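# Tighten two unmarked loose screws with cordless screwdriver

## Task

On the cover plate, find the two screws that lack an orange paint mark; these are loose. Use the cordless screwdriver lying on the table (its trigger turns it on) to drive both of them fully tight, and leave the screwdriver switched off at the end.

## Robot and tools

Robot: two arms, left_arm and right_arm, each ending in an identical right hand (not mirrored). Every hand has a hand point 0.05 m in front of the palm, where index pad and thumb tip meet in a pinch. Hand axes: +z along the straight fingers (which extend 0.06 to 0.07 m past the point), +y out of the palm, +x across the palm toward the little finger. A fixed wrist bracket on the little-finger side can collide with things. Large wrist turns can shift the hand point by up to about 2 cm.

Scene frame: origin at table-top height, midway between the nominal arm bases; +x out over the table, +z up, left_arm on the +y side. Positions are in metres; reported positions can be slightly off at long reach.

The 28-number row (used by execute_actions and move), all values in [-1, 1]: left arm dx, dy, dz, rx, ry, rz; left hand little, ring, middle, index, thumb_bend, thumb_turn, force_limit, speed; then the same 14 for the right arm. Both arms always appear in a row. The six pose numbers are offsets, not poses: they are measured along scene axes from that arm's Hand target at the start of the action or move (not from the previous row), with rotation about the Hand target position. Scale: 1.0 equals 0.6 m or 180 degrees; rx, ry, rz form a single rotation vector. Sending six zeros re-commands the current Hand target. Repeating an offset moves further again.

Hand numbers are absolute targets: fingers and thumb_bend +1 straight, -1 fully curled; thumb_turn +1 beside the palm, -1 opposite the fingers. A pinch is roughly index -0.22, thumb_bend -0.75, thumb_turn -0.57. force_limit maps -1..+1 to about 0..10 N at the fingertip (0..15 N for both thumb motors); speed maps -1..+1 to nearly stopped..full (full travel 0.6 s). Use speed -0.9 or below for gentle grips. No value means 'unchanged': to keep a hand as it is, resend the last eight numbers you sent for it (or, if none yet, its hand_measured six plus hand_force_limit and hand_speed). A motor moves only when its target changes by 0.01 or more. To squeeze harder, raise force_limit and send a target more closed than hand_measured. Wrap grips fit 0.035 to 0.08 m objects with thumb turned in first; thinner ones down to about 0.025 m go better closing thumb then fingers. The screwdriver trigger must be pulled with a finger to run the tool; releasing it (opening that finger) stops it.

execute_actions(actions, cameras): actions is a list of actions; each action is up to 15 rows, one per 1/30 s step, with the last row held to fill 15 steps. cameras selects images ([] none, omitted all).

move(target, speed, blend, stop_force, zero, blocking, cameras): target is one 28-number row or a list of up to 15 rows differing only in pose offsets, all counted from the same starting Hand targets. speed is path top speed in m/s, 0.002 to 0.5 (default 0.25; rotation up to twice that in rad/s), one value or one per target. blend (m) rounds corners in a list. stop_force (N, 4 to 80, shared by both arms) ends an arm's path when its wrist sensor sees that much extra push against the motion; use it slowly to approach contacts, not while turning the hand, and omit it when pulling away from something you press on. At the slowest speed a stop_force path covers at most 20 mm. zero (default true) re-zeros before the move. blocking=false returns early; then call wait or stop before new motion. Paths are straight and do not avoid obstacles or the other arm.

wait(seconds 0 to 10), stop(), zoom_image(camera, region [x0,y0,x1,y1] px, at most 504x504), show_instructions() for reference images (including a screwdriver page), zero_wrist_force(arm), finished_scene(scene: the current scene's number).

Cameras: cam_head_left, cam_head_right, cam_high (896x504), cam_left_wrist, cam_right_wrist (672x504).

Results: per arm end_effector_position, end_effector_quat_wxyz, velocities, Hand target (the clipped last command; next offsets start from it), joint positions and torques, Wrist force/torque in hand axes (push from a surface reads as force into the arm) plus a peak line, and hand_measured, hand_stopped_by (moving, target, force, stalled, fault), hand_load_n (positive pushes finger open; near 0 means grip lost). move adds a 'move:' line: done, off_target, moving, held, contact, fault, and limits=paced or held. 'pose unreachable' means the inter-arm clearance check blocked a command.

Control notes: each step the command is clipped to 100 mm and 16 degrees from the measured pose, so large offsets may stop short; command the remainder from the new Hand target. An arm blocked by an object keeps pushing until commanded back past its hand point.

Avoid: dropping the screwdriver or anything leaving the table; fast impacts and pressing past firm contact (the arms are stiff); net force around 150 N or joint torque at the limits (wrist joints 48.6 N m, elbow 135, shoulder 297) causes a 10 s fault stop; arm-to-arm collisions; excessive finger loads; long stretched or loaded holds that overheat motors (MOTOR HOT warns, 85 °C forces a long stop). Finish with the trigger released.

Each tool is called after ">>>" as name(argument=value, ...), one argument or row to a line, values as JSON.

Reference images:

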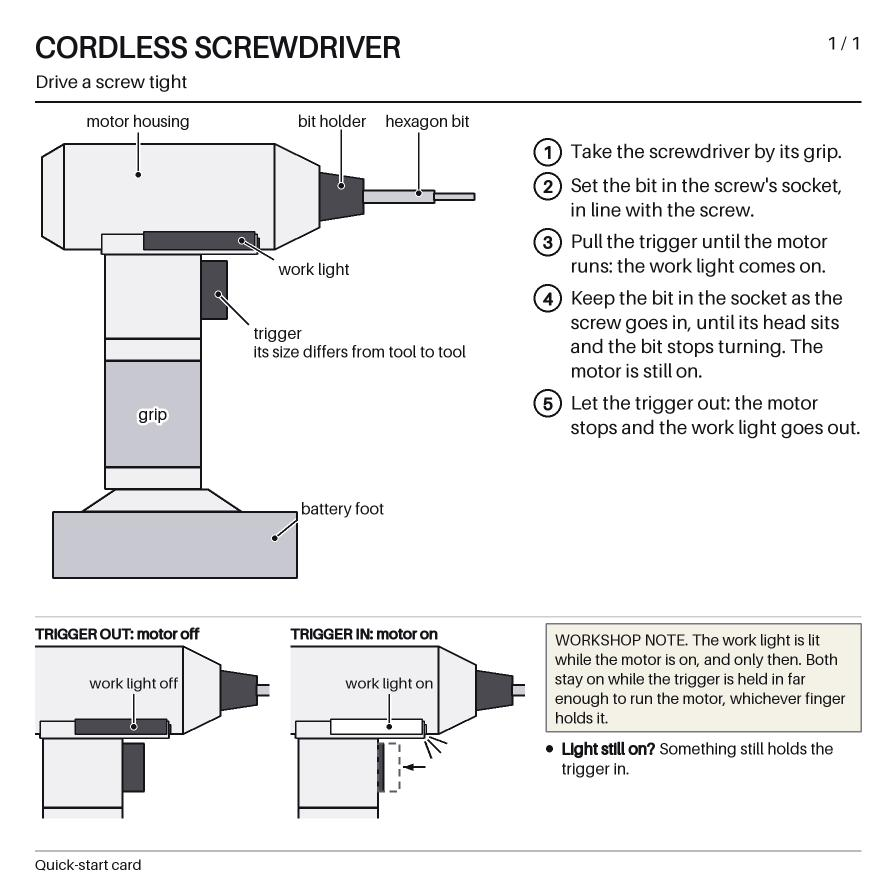

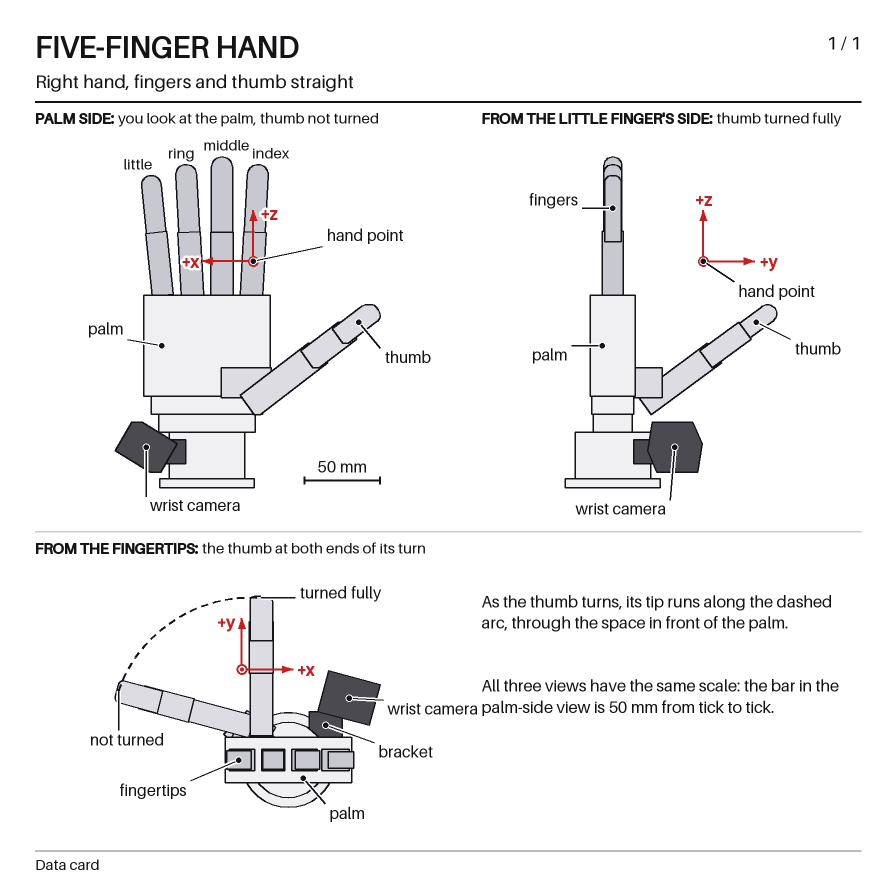

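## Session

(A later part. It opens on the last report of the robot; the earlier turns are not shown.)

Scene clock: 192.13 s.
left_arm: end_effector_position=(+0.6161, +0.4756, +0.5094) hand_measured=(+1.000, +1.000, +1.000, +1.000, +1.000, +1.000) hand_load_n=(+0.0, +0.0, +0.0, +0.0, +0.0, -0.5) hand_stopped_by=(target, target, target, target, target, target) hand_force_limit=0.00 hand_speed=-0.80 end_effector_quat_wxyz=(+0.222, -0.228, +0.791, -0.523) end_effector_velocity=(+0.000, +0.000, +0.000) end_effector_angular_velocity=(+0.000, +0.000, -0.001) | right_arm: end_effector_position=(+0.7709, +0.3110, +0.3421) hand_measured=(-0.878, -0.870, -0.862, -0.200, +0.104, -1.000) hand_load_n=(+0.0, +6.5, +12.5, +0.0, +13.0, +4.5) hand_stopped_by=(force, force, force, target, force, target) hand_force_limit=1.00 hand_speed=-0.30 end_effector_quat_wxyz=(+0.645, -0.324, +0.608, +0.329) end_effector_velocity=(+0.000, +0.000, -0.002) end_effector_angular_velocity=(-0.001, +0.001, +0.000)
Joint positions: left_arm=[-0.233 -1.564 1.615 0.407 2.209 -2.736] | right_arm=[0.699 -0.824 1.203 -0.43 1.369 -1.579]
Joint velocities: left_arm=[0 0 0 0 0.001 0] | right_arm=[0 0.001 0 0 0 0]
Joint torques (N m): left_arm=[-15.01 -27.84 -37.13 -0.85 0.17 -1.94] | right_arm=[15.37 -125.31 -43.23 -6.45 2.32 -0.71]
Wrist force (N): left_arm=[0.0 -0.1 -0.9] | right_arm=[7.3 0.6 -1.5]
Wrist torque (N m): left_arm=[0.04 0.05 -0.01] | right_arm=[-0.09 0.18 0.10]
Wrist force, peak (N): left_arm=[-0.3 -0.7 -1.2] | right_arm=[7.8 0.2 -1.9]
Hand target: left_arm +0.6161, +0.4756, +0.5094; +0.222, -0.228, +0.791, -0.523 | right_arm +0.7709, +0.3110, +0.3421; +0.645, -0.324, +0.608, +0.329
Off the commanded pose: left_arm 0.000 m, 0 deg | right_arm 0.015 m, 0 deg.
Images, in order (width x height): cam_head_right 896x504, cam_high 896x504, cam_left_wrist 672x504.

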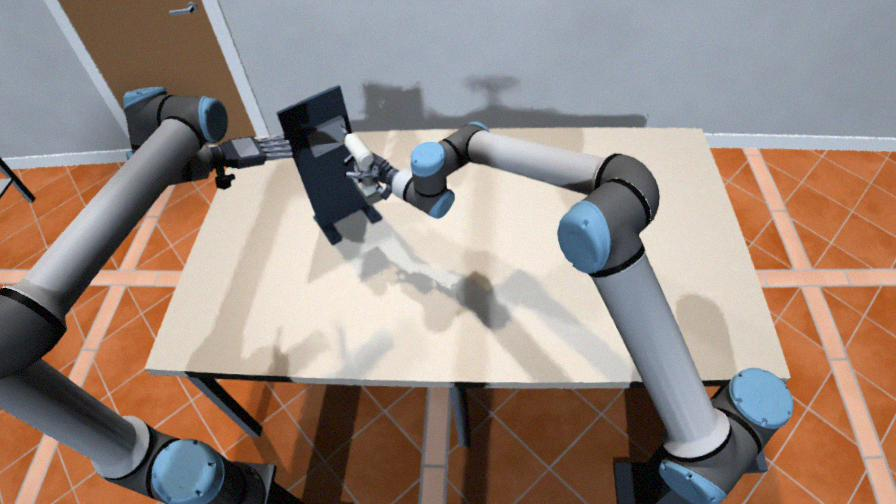

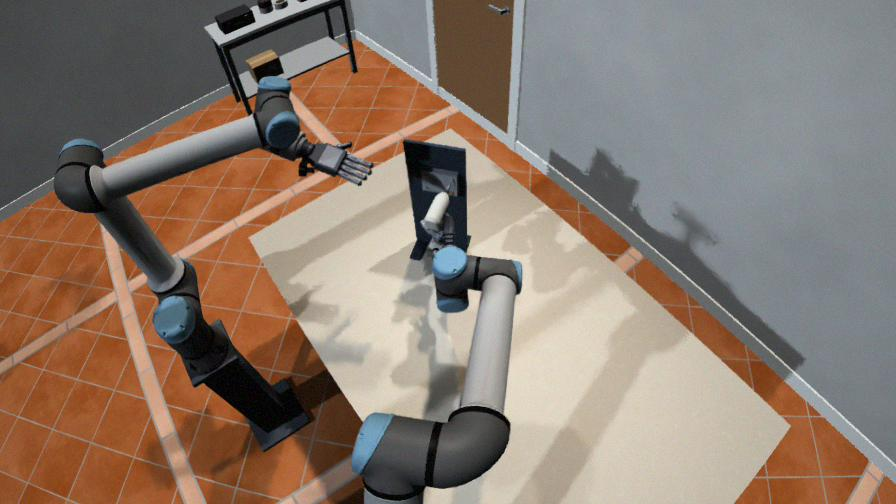

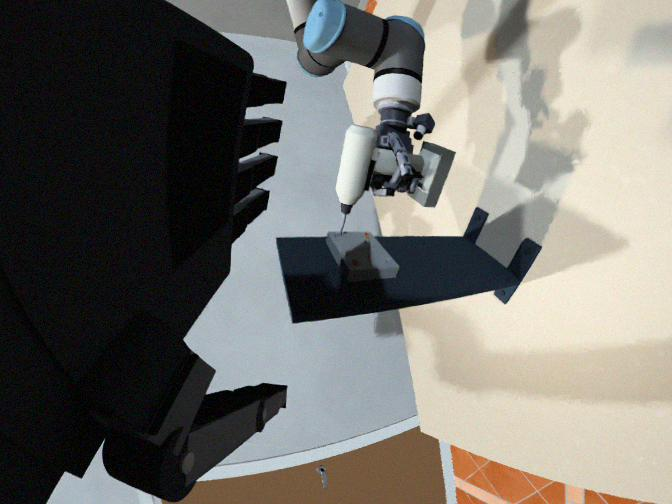

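>>> execute_actions(
  actions=[
    [[0,0,0,0,0,0,1,1,1,1,1,1,0,-0.8,0,0,0,0,0,0,-0.99,-0.99,-1,-1,-1,-1,1,-0.3]],
    [[0,0,0,0,0,0,1,1,1,1,1,1,0,-0.8,0,0,0,0,0,0,-0.99,-0.99,-1,-1,-1,-1,1,-0.3]],
  ],
  cameras=["cam_left_wrist"],
)

>>> zoom_image(
  camera="cam_left_wrist",
  region=[310, 100, 450, 240],
)

Scene clock: 193.73 s.
left_arm: end_effector_position=(+0.6161, +0.4756, +0.5094) hand_measured=(+1.000, +1.000, +1.000, +1.000, +1.000, +1.000) hand_load_n=(+0.0, +0.0, +0.0, -0.5, +0.0, +0.0) hand_stopped_by=(target, target, target, target, target, target) hand_force_limit=0.00 hand_speed=-0.80 end_effector_quat_wxyz=(+0.222, -0.228, +0.791, -0.523) end_effector_velocity=(+0.000, -0.001, +0.000) end_effector_angular_velocity=(-0.001, +0.000, -0.002) | right_arm: end_effector_position=(+0.7709, +0.3110, +0.3421) hand_measured=(-0.906, -0.882, -0.862, -0.848, +0.104, -1.000) hand_load_n=(+13.5, +10.5, +11.0, +12.5, +13.5, +4.5) hand_stopped_by=(force, force, force, force, force, target) hand_force_limit=1.00 hand_speed=-0.30 end_effector_quat_wxyz=(+0.645, -0.324, +0.608, +0.329) end_effector_velocity=(+0.000, +0.000, +0.000) end_effector_angular_velocity=(+0.000, +0.000, +0.000)
Joint positions: left_arm=[-0.233 -1.564 1.615 0.407 2.209 -2.736] | right_arm=[0.699 -0.824 1.203 -0.43 1.369 -1.579]
Joint velocities: left_arm=[-0.001 0 0 0 0.001 0] | right_arm=[0 0 0 0 0 0]
Joint torques (N m): left_arm=[-9.77 -25.99 -39.02 -1.18 0.41 -2.01] | right_arm=[12.26 -112.25 -44.56 -5.47 1.98 -0.74]
Wrist force (N): left_arm=[-0.4 -0.5 -1.0] | right_arm=[7.0 0.5 -1.7]
Wrist torque (N m): left_arm=[-0.02 0.09 -0.06] | right_arm=[-0.12 0.11 0.07]
Wrist force, peak (N): left_arm=[-0.4 -0.3 -1.3] | right_arm=[7.4 0.9 -3.7]
Hand target: left_arm +0.6161, +0.4756, +0.5094; +0.222, -0.228, +0.791, -0.523 | right_arm +0.7709, +0.3110, +0.3421; +0.645, -0.324, +0.608, +0.329
Off the commanded pose: left_arm 0.000 m, 0 deg | right_arm 0.000 m, 0 deg.
Images, in order (width x height): cam_left_wrist 672x504.

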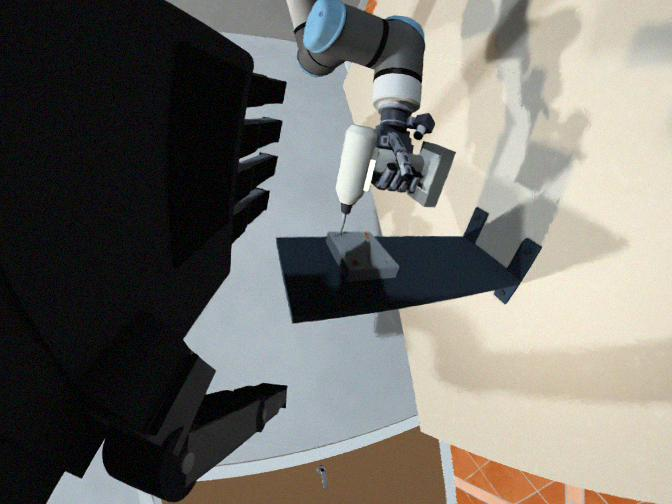

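Scaled by 3.600 from the camera's 672x504 image, which has a finer 960x720 frame.

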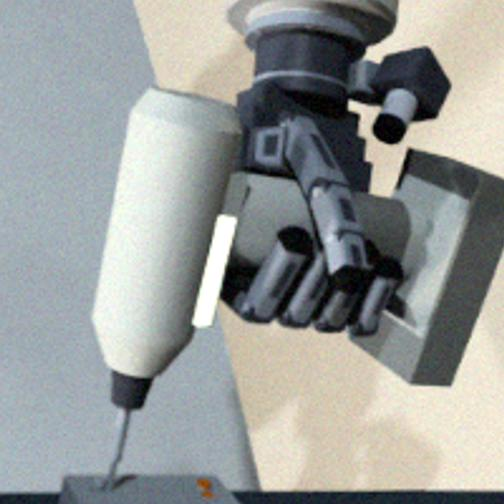

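>>> move(
  target=[0,0,0,0,0,0,1,1,1,1,1,1,0,-0.8,0.01075,0.00789,0,0,0,0,-0.99,-0.99,-1,-1,-1,-1,1,-0.3],
  speed=0.004,
  stop_force=4,
  cameras=["cam_left_wrist", "cam_high"],
)

>>> zoom_image(
  camera="cam_left_wrist",
  region=[310, 100, 450, 240],
)

>>> zoom_image(
  camera="cam_left_wrist",
  region=[328, 216, 352, 240],
)

>>> zoom_image(
  camera="cam_high",
  region=[442, 170, 466, 194],
)

Scene clock: 194.93 s.
left_arm: end_effector_position=(+0.6161, +0.4756, +0.5094) hand_measured=(+1.000, +1.000, +1.000, +1.000, +1.000, +1.000) hand_load_n=(+0.0, +0.0, +0.0, +0.0, +0.0, +0.0) hand_stopped_by=(target, target, target, target, target, target) hand_force_limit=0.00 hand_speed=-0.80 end_effector_quat_wxyz=(+0.222, -0.228, +0.791, -0.523) end_effector_velocity=(+0.000, +0.000, +0.000) end_effector_angular_velocity=(+0.000, +0.000, +0.000) | right_arm: end_effector_position=(+0.7711, +0.3112, +0.3421) hand_measured=(-0.906, -0.882, -0.862, -0.848, +0.104, -1.000) hand_load_n=(+13.5, +10.0, +10.5, +12.0, +14.0, +4.0) hand_stopped_by=(force, force, force, force, force, target) hand_force_limit=1.00 hand_speed=-0.30 end_effector_quat_wxyz=(+0.645, -0.324, +0.608, +0.329) end_effector_velocity=(+0.000, +0.000, -0.001) end_effector_angular_velocity=(-0.001, +0.001, +0.000)
Joint positions: left_arm=[-0.233 -1.564 1.615 0.407 2.209 -2.736] | right_arm=[0.699 -0.823 1.202 -0.43 1.369 -1.579]
Joint velocities: left_arm=[0 0 0 0 0 0] | right_arm=[0 0.001 0 0.001 0 0]
Joint torques (N m): left_arm=[-12.77 -23.94 -38.07 -1.45 -0.2 -1.97] | right_arm=[8.08 -122.47 -43.28 -6.52 1.12 -0.61]
Wrist force (N): left_arm=[0.1 -0.4 -0.8] | right_arm=[8.1 0.9 -1.9]
Wrist torque (N m): left_arm=[-0.01 0.02 -0.02] | right_arm=[-0.17 0.13 0.13]
Wrist force, peak (N): left_arm=[-0.2 -0.7 -1.3] | right_arm=[9.4 3.0 -8.7]
Hand target: left_arm +0.6161, +0.4756, +0.5094; +0.222, -0.228, +0.791, -0.523 | right_arm +0.7711, +0.3112, +0.3421; +0.645, -0.324, +0.608, +0.329
Off the commanded pose: left_arm 0.000 m, 0 deg | right_arm 0.008 m, 0 deg.
move: contact (right_arm)
Images, in order (width x height): cam_high 896x504, cam_left_wrist 672x504.

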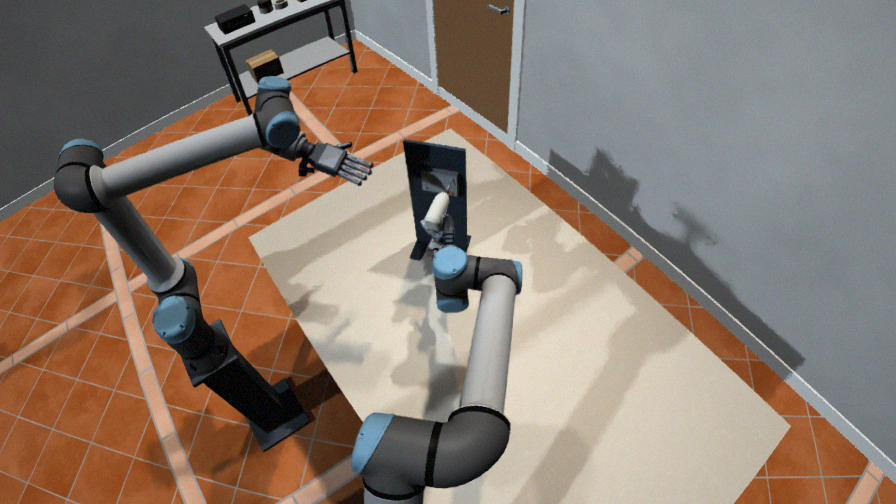

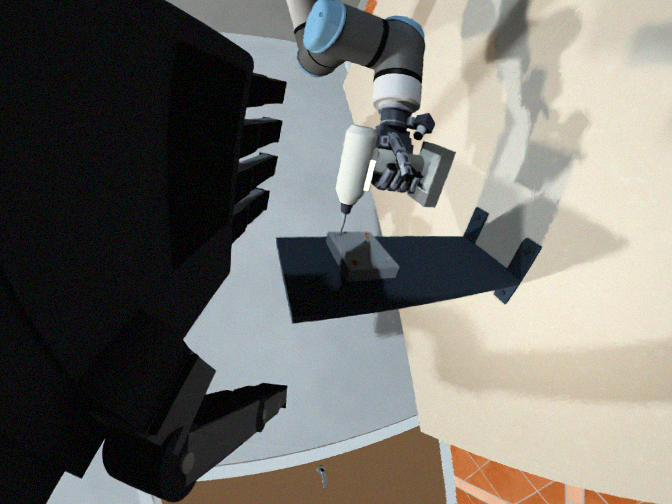

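Scaled by 3.600 from the camera's 672x504 image, which has a finer 960x720 frame.

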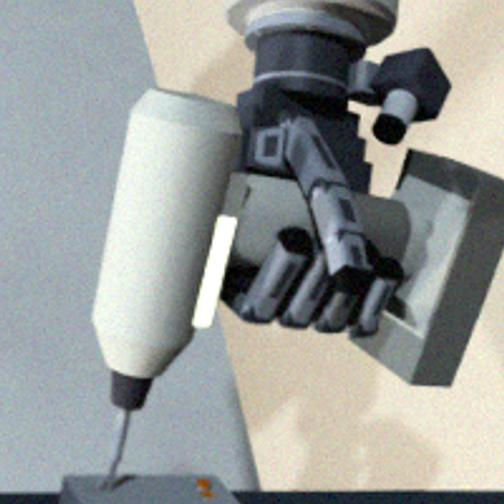

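Scaled by 21.000 from the camera's 672x504 image, which has a finer 960x720 frame.

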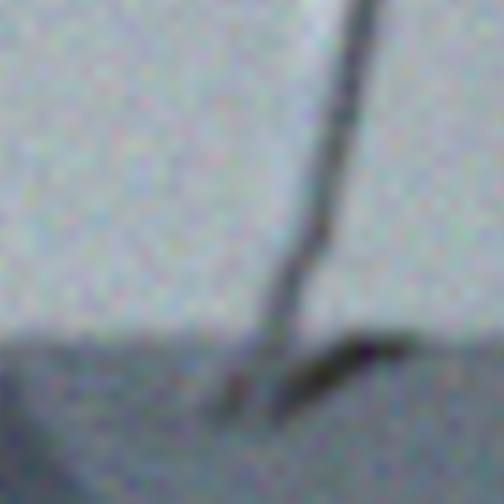

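Scaled by 21.000.

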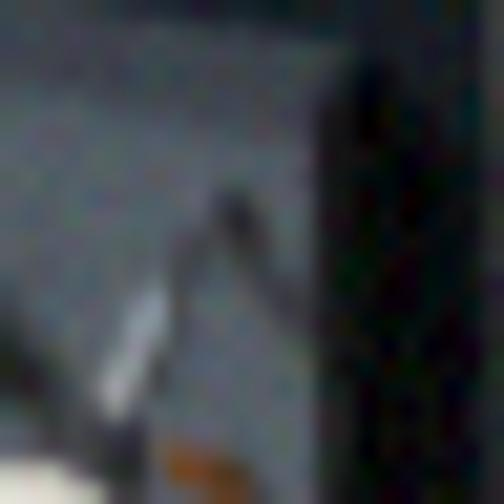

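>>> wait(
  seconds=0,
  cameras=["cam_head_right","cam_head_left"],
)

>>> zoom_image(
  camera="cam_head_right",
  region=[330, 115, 354, 139],
)

>>> zoom_image(
  camera="cam_head_left",
  region=[290, 95, 370, 155],
)

Scene clock: 195.17 s.
left_arm: end_effector_position=(+0.6161, +0.4756, +0.5094) hand_measured=(+1.000, +1.000, +1.000, +1.000, +1.000, +1.000) hand_load_n=(-0.5, +0.0, +0.0, +0.0, -0.5, +0.0) hand_stopped_by=(target, target, target, target, target, target) hand_force_limit=0.00 hand_speed=-0.80 end_effector_quat_wxyz=(+0.222, -0.228, +0.791, -0.523) end_effector_velocity=(+0.000, +0.000, +0.000) end_effector_angular_velocity=(+0.000, +0.000, +0.001) | right_arm: end_effector_position=(+0.7711, +0.3112, +0.3421) hand_measured=(-0.906, -0.882, -0.862, -0.848, +0.104, -1.000) hand_load_n=(+13.5, +10.5, +11.0, +12.5, +14.0, +4.5) hand_stopped_by=(force, force, force, force, force, target) hand_force_limit=1.00 hand_speed=-0.30 end_effector_quat_wxyz=(+0.645, -0.324, +0.608, +0.329) end_effector_velocity=(+0.000, +0.000, -0.001) end_effector_angular_velocity=(-0.001, +0.001, +0.000)
Joint positions: left_arm=[-0.233 -1.564 1.615 0.407 2.209 -2.736] | right_arm=[0.699 -0.823 1.202 -0.43 1.369 -1.579]
Joint velocities: left_arm=[0.001 0.001 0 0 0 0.001] | right_arm=[0 0 0 0.001 0 0]
Joint torques (N m): left_arm=[-12.04 -28.41 -37.29 -1.22 0.32 -1.79] | right_arm=[7.67 -122.54 -43.34 -6.29 0.94 -0.5]
Wrist force (N): left_arm=[0.0 -0.2 -1.0] | right_arm=[7.9 1.2 -1.6]
Wrist torque (N m): left_arm=[0.03 0.04 -0.01] | right_arm=[-0.13 0.10 0.12]
Wrist force, peak (N): left_arm=[0.2 -0.4 -1.3] | right_arm=[8.1 0.7 -1.7]
Hand target: left_arm +0.6161, +0.4756, +0.5094; +0.222, -0.228, +0.791, -0.523 | right_arm +0.7711, +0.3112, +0.3421; +0.645, -0.324, +0.608, +0.329
Off the commanded pose: left_arm 0.000 m, 0 deg | right_arm 0.008 m, 0 deg.
Images, in order (width x height): cam_head_left 896x504, cam_head_right 896x504.

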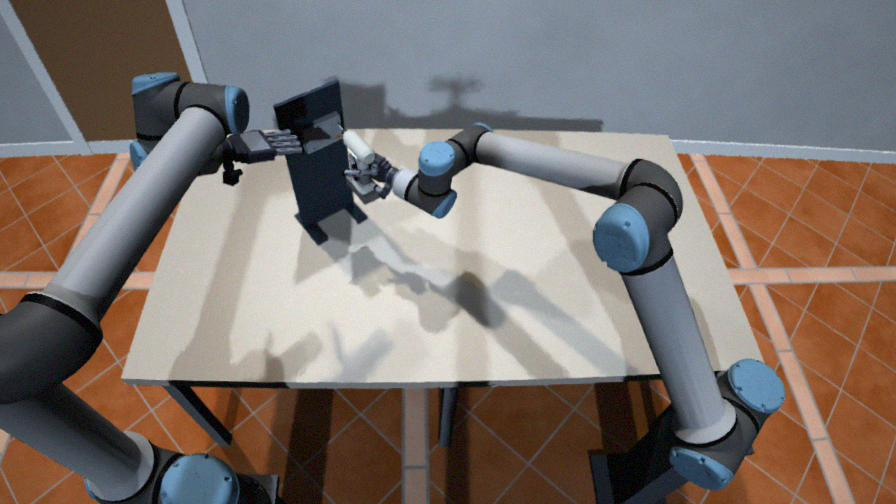

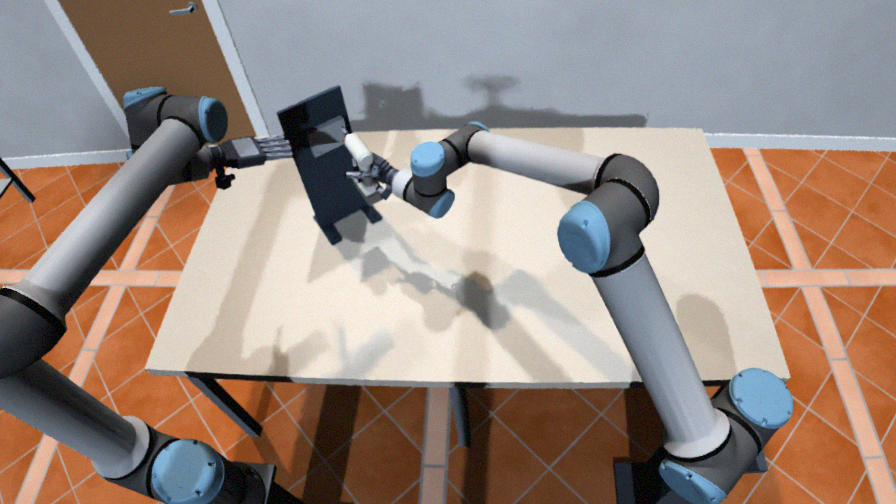

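Scaled by 21.000.

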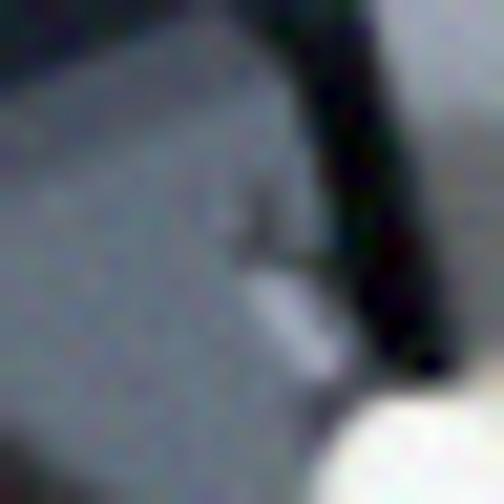

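Scaled by 6.300.

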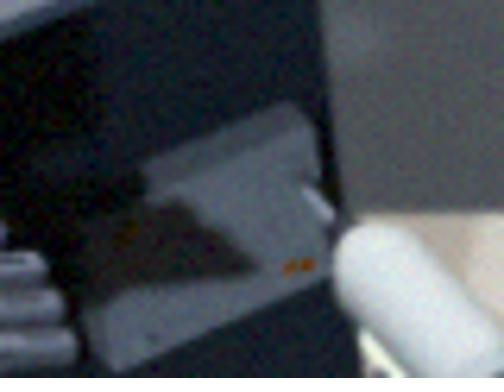

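>>> move(
  target=[0,0,0,0,0,0,1,1,1,1,1,1,0,-0.8,-0.02015,-0.0148,0,0,0,0,-0.99,-0.99,-1,-0.2,-1,-1,1,-0.3],
  speed=0.03,
  cameras=["cam_left_wrist", "cam_high"],
)

>>> zoom_image(
  camera="cam_left_wrist",
  region=[328, 206, 352, 240],
)

>>> zoom_image(
  camera="cam_high",
  region=[442, 170, 466, 194],
)

Scene clock: 196.57 s.
left_arm: end_effector_position=(+0.6161, +0.4756, +0.5094) hand_measured=(+1.000, +1.000, +1.000, +1.000, +1.000, +1.000) hand_load_n=(+0.0, +0.0, +0.0, +0.0, +0.0, +0.0) hand_stopped_by=(target, target, target, target, target, target) hand_force_limit=0.00 hand_speed=-0.80 end_effector_quat_wxyz=(+0.222, -0.228, +0.791, -0.523) end_effector_velocity=(+0.000, +0.000, +0.000) end_effector_angular_velocity=(+0.000, +0.001, +0.001) | right_arm: end_effector_position=(+0.7589, +0.3023, +0.3422) hand_measured=(-0.906, -0.882, -0.862, -0.200, +0.104, -1.000) hand_load_n=(+12.5, +11.0, +12.0, +0.0, +13.5, +6.0) hand_stopped_by=(force, force, force, target, force, target) hand_force_limit=1.00 hand_speed=-0.30 end_effector_quat_wxyz=(+0.646, -0.324, +0.608, +0.329) end_effector_velocity=(+0.000, +0.000, +0.001) end_effector_angular_velocity=(+0.000, +0.000, +0.000)
Joint positions: left_arm=[-0.233 -1.564 1.615 0.407 2.209 -2.736] | right_arm=[0.701 -0.847 1.244 -0.448 1.371 -1.579]
Joint velocities: left_arm=[0 0 0 0 0 -0.001] | right_arm=[0 0 -0.001 0.001 0 0]
Joint torques (N m): left_arm=[-11.84 -26.68 -39.16 -1.35 0.92 -1.99] | right_arm=[6.92 -102.58 -51.93 -2.02 1.3 -1.9]
Wrist force (N): left_arm=[0.0 -0.6 -1.1] | right_arm=[6.3 0.1 -1.7]
Wrist torque (N m): left_arm=[-0.02 0.04 -0.03] | right_arm=[-0.10 0.06 0.03]
Wrist force, peak (N): left_arm=[-0.3 -0.6 -1.3] | right_arm=[8.1 1.2 -1.8]
Hand target: left_arm +0.6161, +0.4756, +0.5094; +0.222, -0.228, +0.791, -0.523 | right_arm +0.7590, +0.3023, +0.3421; +0.645, -0.324, +0.608, +0.329
Off the commanded pose: left_arm 0.000 m, 0 deg | right_arm 0.000 m, 0 deg.
move: done
Images, in order (width x height): cam_high 896x504, cam_left_wrist 672x504.

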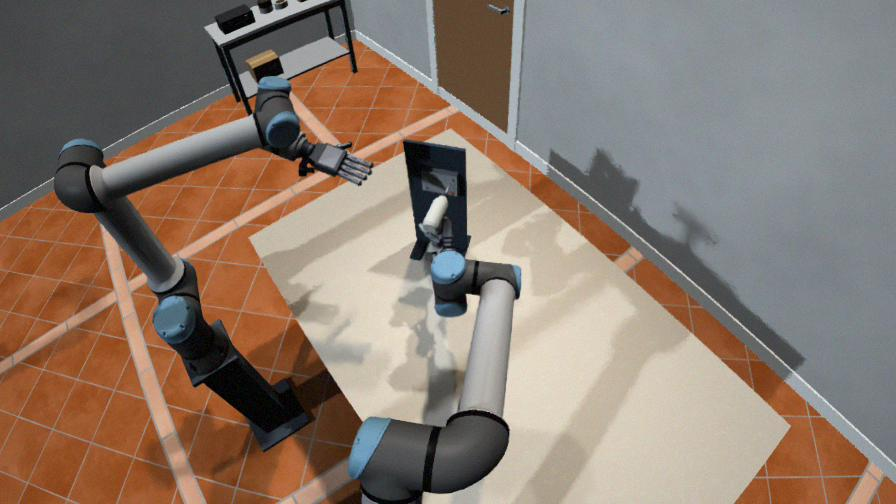

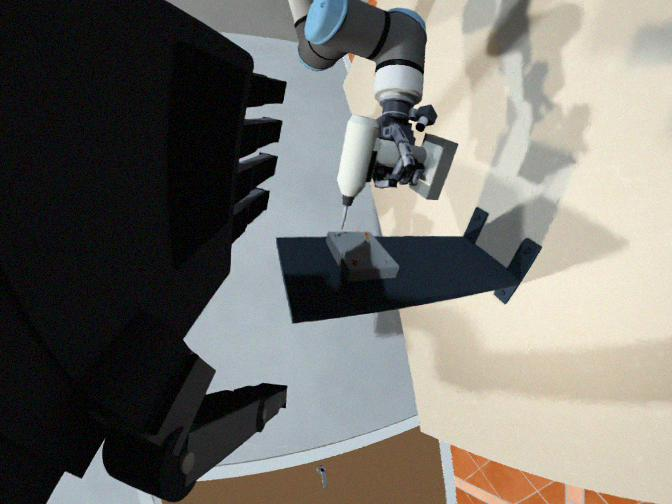

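Scaled by 14.824 from the camera's 672x504 image, which has a finer 960x720 frame.

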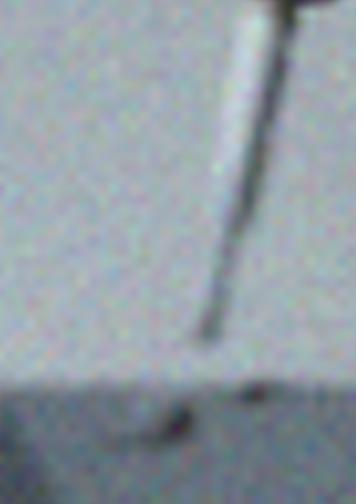

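Scaled by 21.000.

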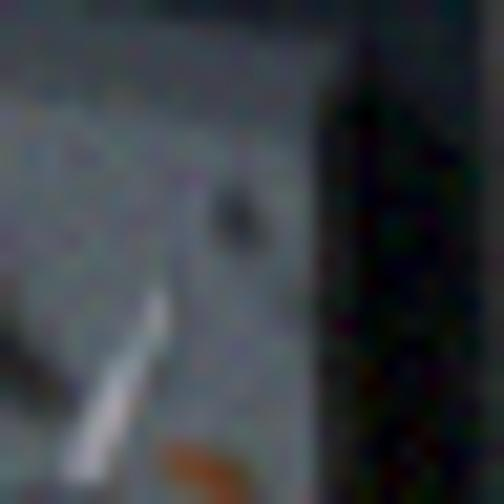

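>>> wait(
  seconds=0,
)

>>> zoom_image(
  camera="cam_left_wrist",
  region=[330, 226, 346, 242],
)

>>> zoom_image(
  camera="cam_head_right",
  region=[330, 115, 354, 139],
)

>>> zoom_image(
  camera="cam_head_left",
  region=[325, 110, 349, 134],
)

Scene clock: 197.10 s.
left_arm: end_effector_position=(+0.6161, +0.4756, +0.5094) hand_measured=(+1.000, +1.000, +1.000, +1.000, +1.000, +1.000) hand_load_n=(+0.0, +0.0, +0.0, +0.0, +0.0, -0.5) hand_stopped_by=(target, target, target, target, target, target) hand_force_limit=0.00 hand_speed=-0.80 end_effector_quat_wxyz=(+0.222, -0.228, +0.791, -0.523) end_effector_velocity=(+0.000, -0.001, +0.000) end_effector_angular_velocity=(+0.000, +0.000, -0.002) | right_arm: end_effector_position=(+0.7589, +0.3023, +0.3421) hand_measured=(-0.906, -0.882, -0.862, -0.200, +0.104, -1.000) hand_load_n=(+12.5, +10.5, +11.5, +0.0, +13.5, +5.5) hand_stopped_by=(force, force, force, target, force, target) hand_force_limit=1.00 hand_speed=-0.30 end_effector_quat_wxyz=(+0.645, -0.324, +0.608, +0.329) end_effector_velocity=(+0.000, +0.000, +0.003) end_effector_angular_velocity=(+0.002, -0.002, +0.000)
Joint positions: left_arm=[-0.233 -1.564 1.615 0.407 2.209 -2.736] | right_arm=[0.701 -0.847 1.244 -0.448 1.371 -1.579]
Joint velocities: left_arm=[-0.001 0 0 0 0.001 0] | right_arm=[0 -0.002 0 0 0 0]
Joint torques (N m): left_arm=[-10.24 -27.37 -37.51 -1.52 0.52 -1.7] | right_arm=[-1.55 -102.7 -51.4 -1.89 0 -1.61]
Wrist force (N): left_arm=[-0.2 -0.7 -0.7] | right_arm=[6.5 0.1 -1.8]
Wrist torque (N m): left_arm=[-0.06 0.06 -0.04] | right_arm=[-0.08 0.05 0.04]
Wrist force, peak (N): left_arm=[0.2 -0.5 -1.4] | right_arm=[6.9 0.0 -2.2]
Hand target: left_arm +0.6161, +0.4756, +0.5094; +0.222, -0.228, +0.791, -0.523 | right_arm +0.7590, +0.3023, +0.3421; +0.645, -0.324, +0.608, +0.329
Off the commanded pose: left_arm 0.000 m, 0 deg | right_arm 0.000 m, 0 deg.

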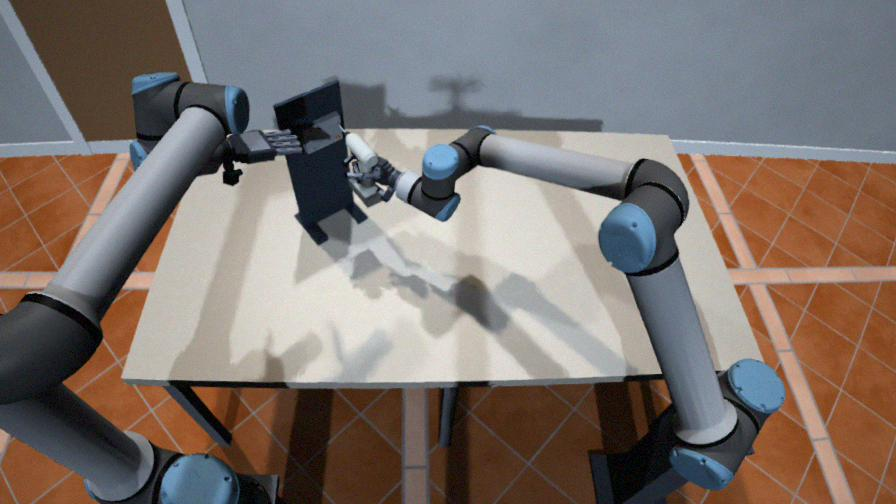

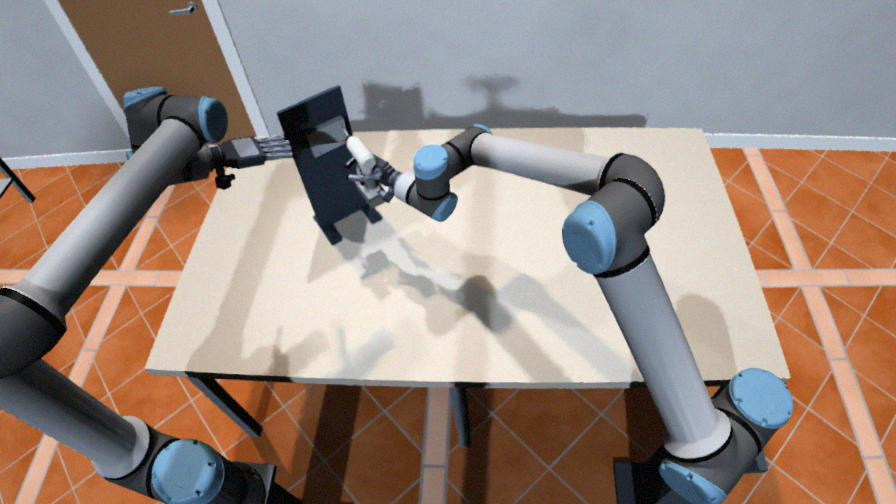

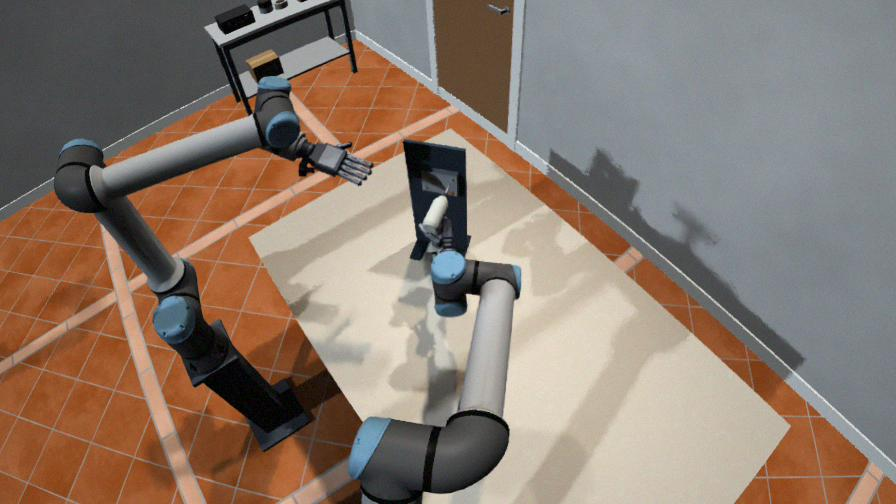

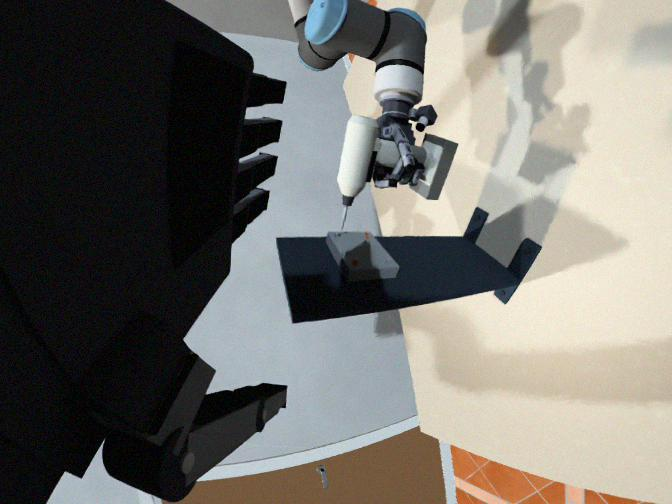

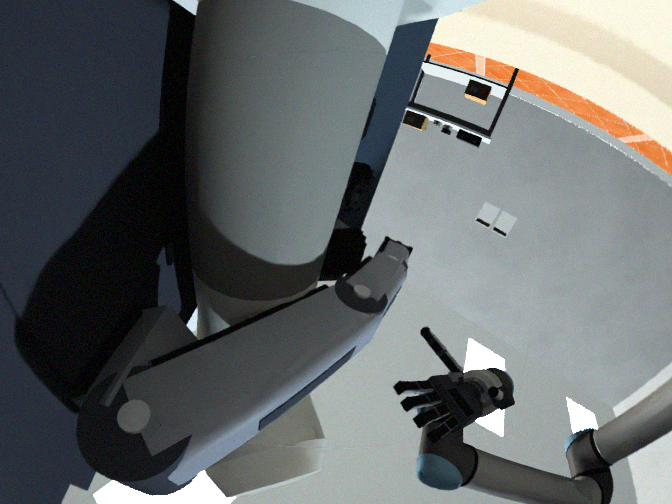

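Scaled by 31.500 from the camera's 672x504 image, which has a finer 960x720 frame.

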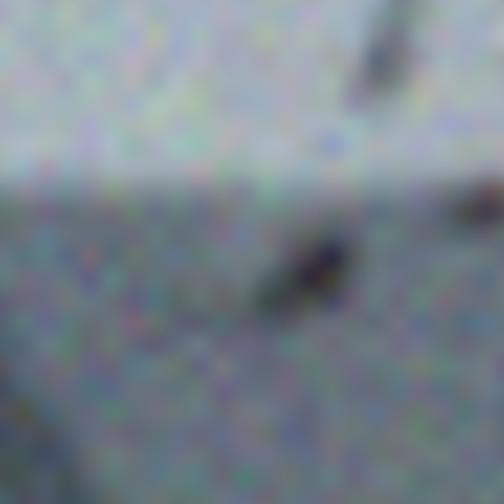

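Scaled by 21.000.

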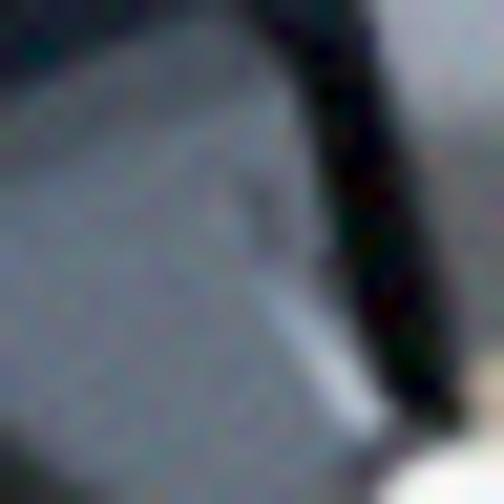

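Scaled by 21.000.

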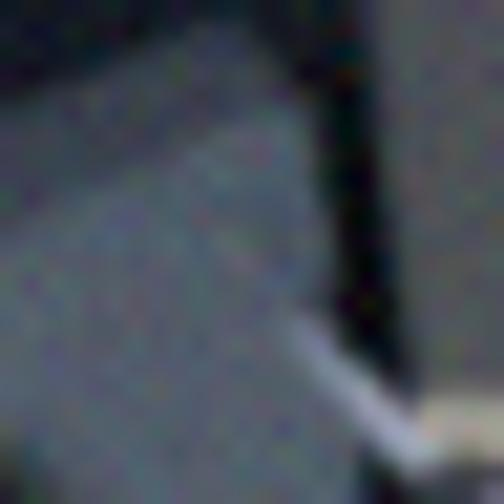

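>>> move(
  target=[
    [0,0,0,0,0,0,1,1,1,1,1,1,0,-0.8,0.00148,-0.00202,0.0075,0,0,0,-0.99,-0.99,-1,-0.2,-1,-1,1,-0.3],
    [0,0,0,0,0,0,1,1,1,1,1,1,0,-0.8,0.02700,0.01672,0.0075,0,0,0,-0.99,-0.99,-1,-0.2,-1,-1,1,-0.3],
  ],
  speed=0.01,
  stop_force=4,
  cameras=["cam_left_wrist", "cam_high", "cam_head_right"],
)

>>> zoom_image(
  camera="cam_left_wrist",
  region=[328, 216, 352, 240],
)

>>> zoom_image(
  camera="cam_high",
  region=[442, 170, 466, 194],
)

>>> zoom_image(
  camera="cam_head_right",
  region=[330, 115, 354, 139],
)

Scene clock: 200.10 s.
left_arm: end_effector_position=(+0.6161, +0.4756, +0.5094) hand_measured=(+1.000, +1.000, +1.000, +1.000, +1.000, +1.000) hand_load_n=(+0.0, +0.0, +0.0, +0.0, +0.0, -0.5) hand_stopped_by=(target, target, target, target, target, target) hand_force_limit=0.00 hand_speed=-0.80 end_effector_quat_wxyz=(+0.222, -0.228, +0.791, -0.523) end_effector_velocity=(+0.000, +0.000, +0.001) end_effector_angular_velocity=(+0.001, -0.002, +0.000) | right_arm: end_effector_position=(+0.7664, +0.3058, +0.3466) hand_measured=(-0.906, -0.882, -0.862, -0.200, +0.104, -1.000) hand_load_n=(+13.0, +10.5, +11.5, +0.0, +13.5, +5.5) hand_stopped_by=(force, force, force, target, force, target) hand_force_limit=1.00 hand_speed=-0.30 end_effector_quat_wxyz=(+0.645, -0.324, +0.608, +0.329) end_effector_velocity=(+0.000, +0.000, +0.002) end_effector_angular_velocity=(+0.001, +0.000, +0.000)
Joint positions: left_arm=[-0.233 -1.564 1.615 0.407 2.209 -2.736] | right_arm=[0.699 -0.838 1.22 -0.433 1.369 -1.579]
Joint velocities: left_arm=[0 -0.001 0 -0.001 0 0.001] | right_arm=[0 -0.002 0 0.001 0 0.001]
Joint torques (N m): left_arm=[-10.24 -28.58 -37.95 -1.24 0.32 -1.78] | right_arm=[5.85 -121.1 -42.28 -6.53 1.39 1.46]
Wrist force (N): left_arm=[-0.3 -0.6 -1.1] | right_arm=[6.5 0.3 -1.9]
Wrist torque (N m): left_arm=[-0.03 0.09 -0.05] | right_arm=[-0.06 0.03 0.05]
Wrist force, peak (N): left_arm=[-0.2 -0.7 -1.3] | right_arm=[4.5 1.8 -5.8]
Hand target: left_arm +0.6161, +0.4756, +0.5094; +0.222, -0.228, +0.791, -0.523 | right_arm +0.7663, +0.3058, +0.3466; +0.645, -0.324, +0.608, +0.329
Off the commanded pose: left_arm 0.000 m, 0 deg | right_arm 0.011 m, 0 deg.
move: contact (right_arm); path passed 1 of 2 targets
Images, in order (width x height): cam_head_right 896x504, cam_high 896x504, cam_left_wrist 672x504.

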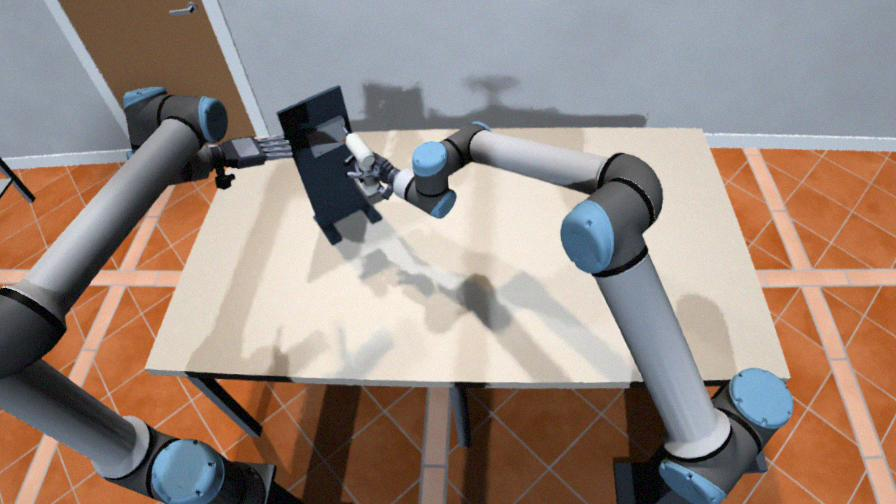

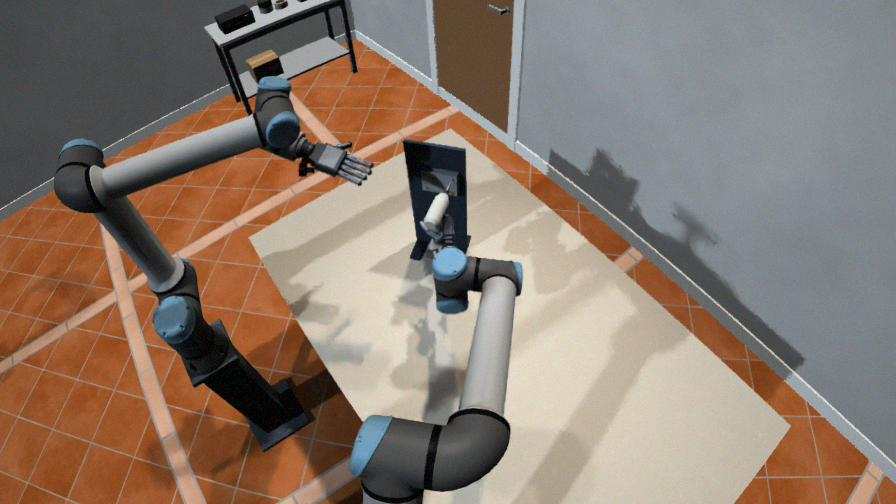

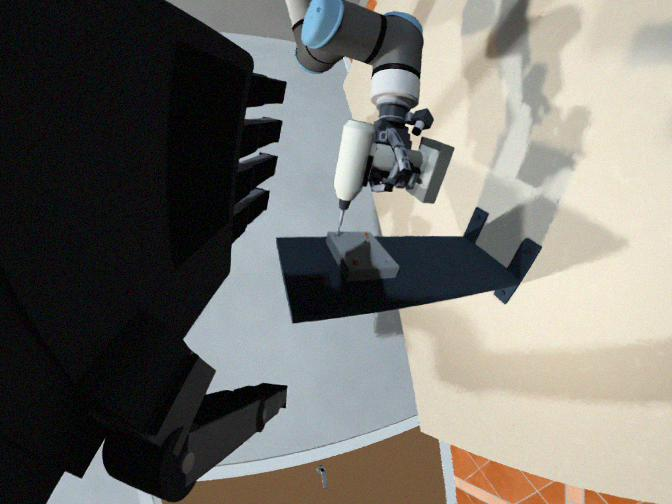

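Scaled by 21.000 from the camera's 672x504 image, which has a finer 960x720 frame.

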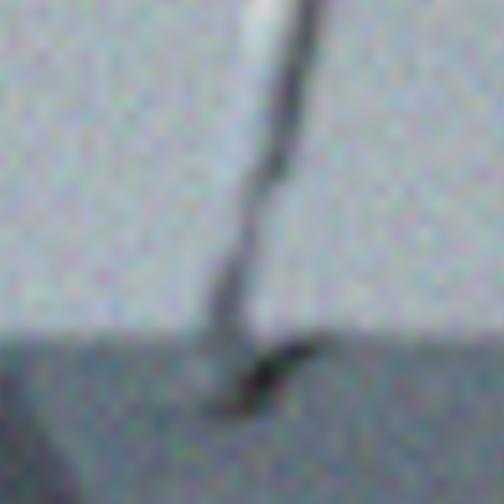

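Scaled by 21.000.

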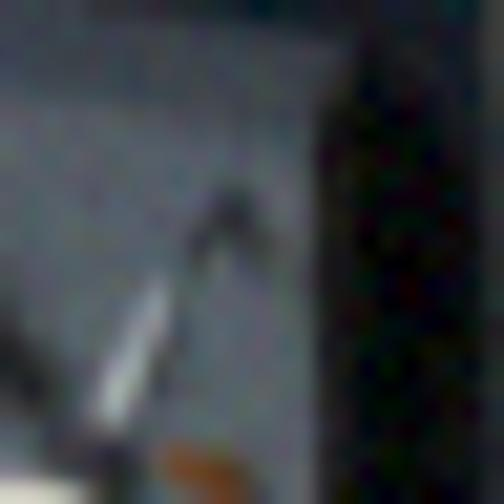

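Scaled by 21.000.

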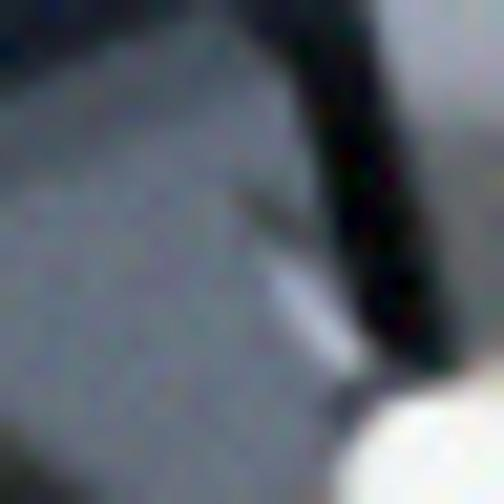

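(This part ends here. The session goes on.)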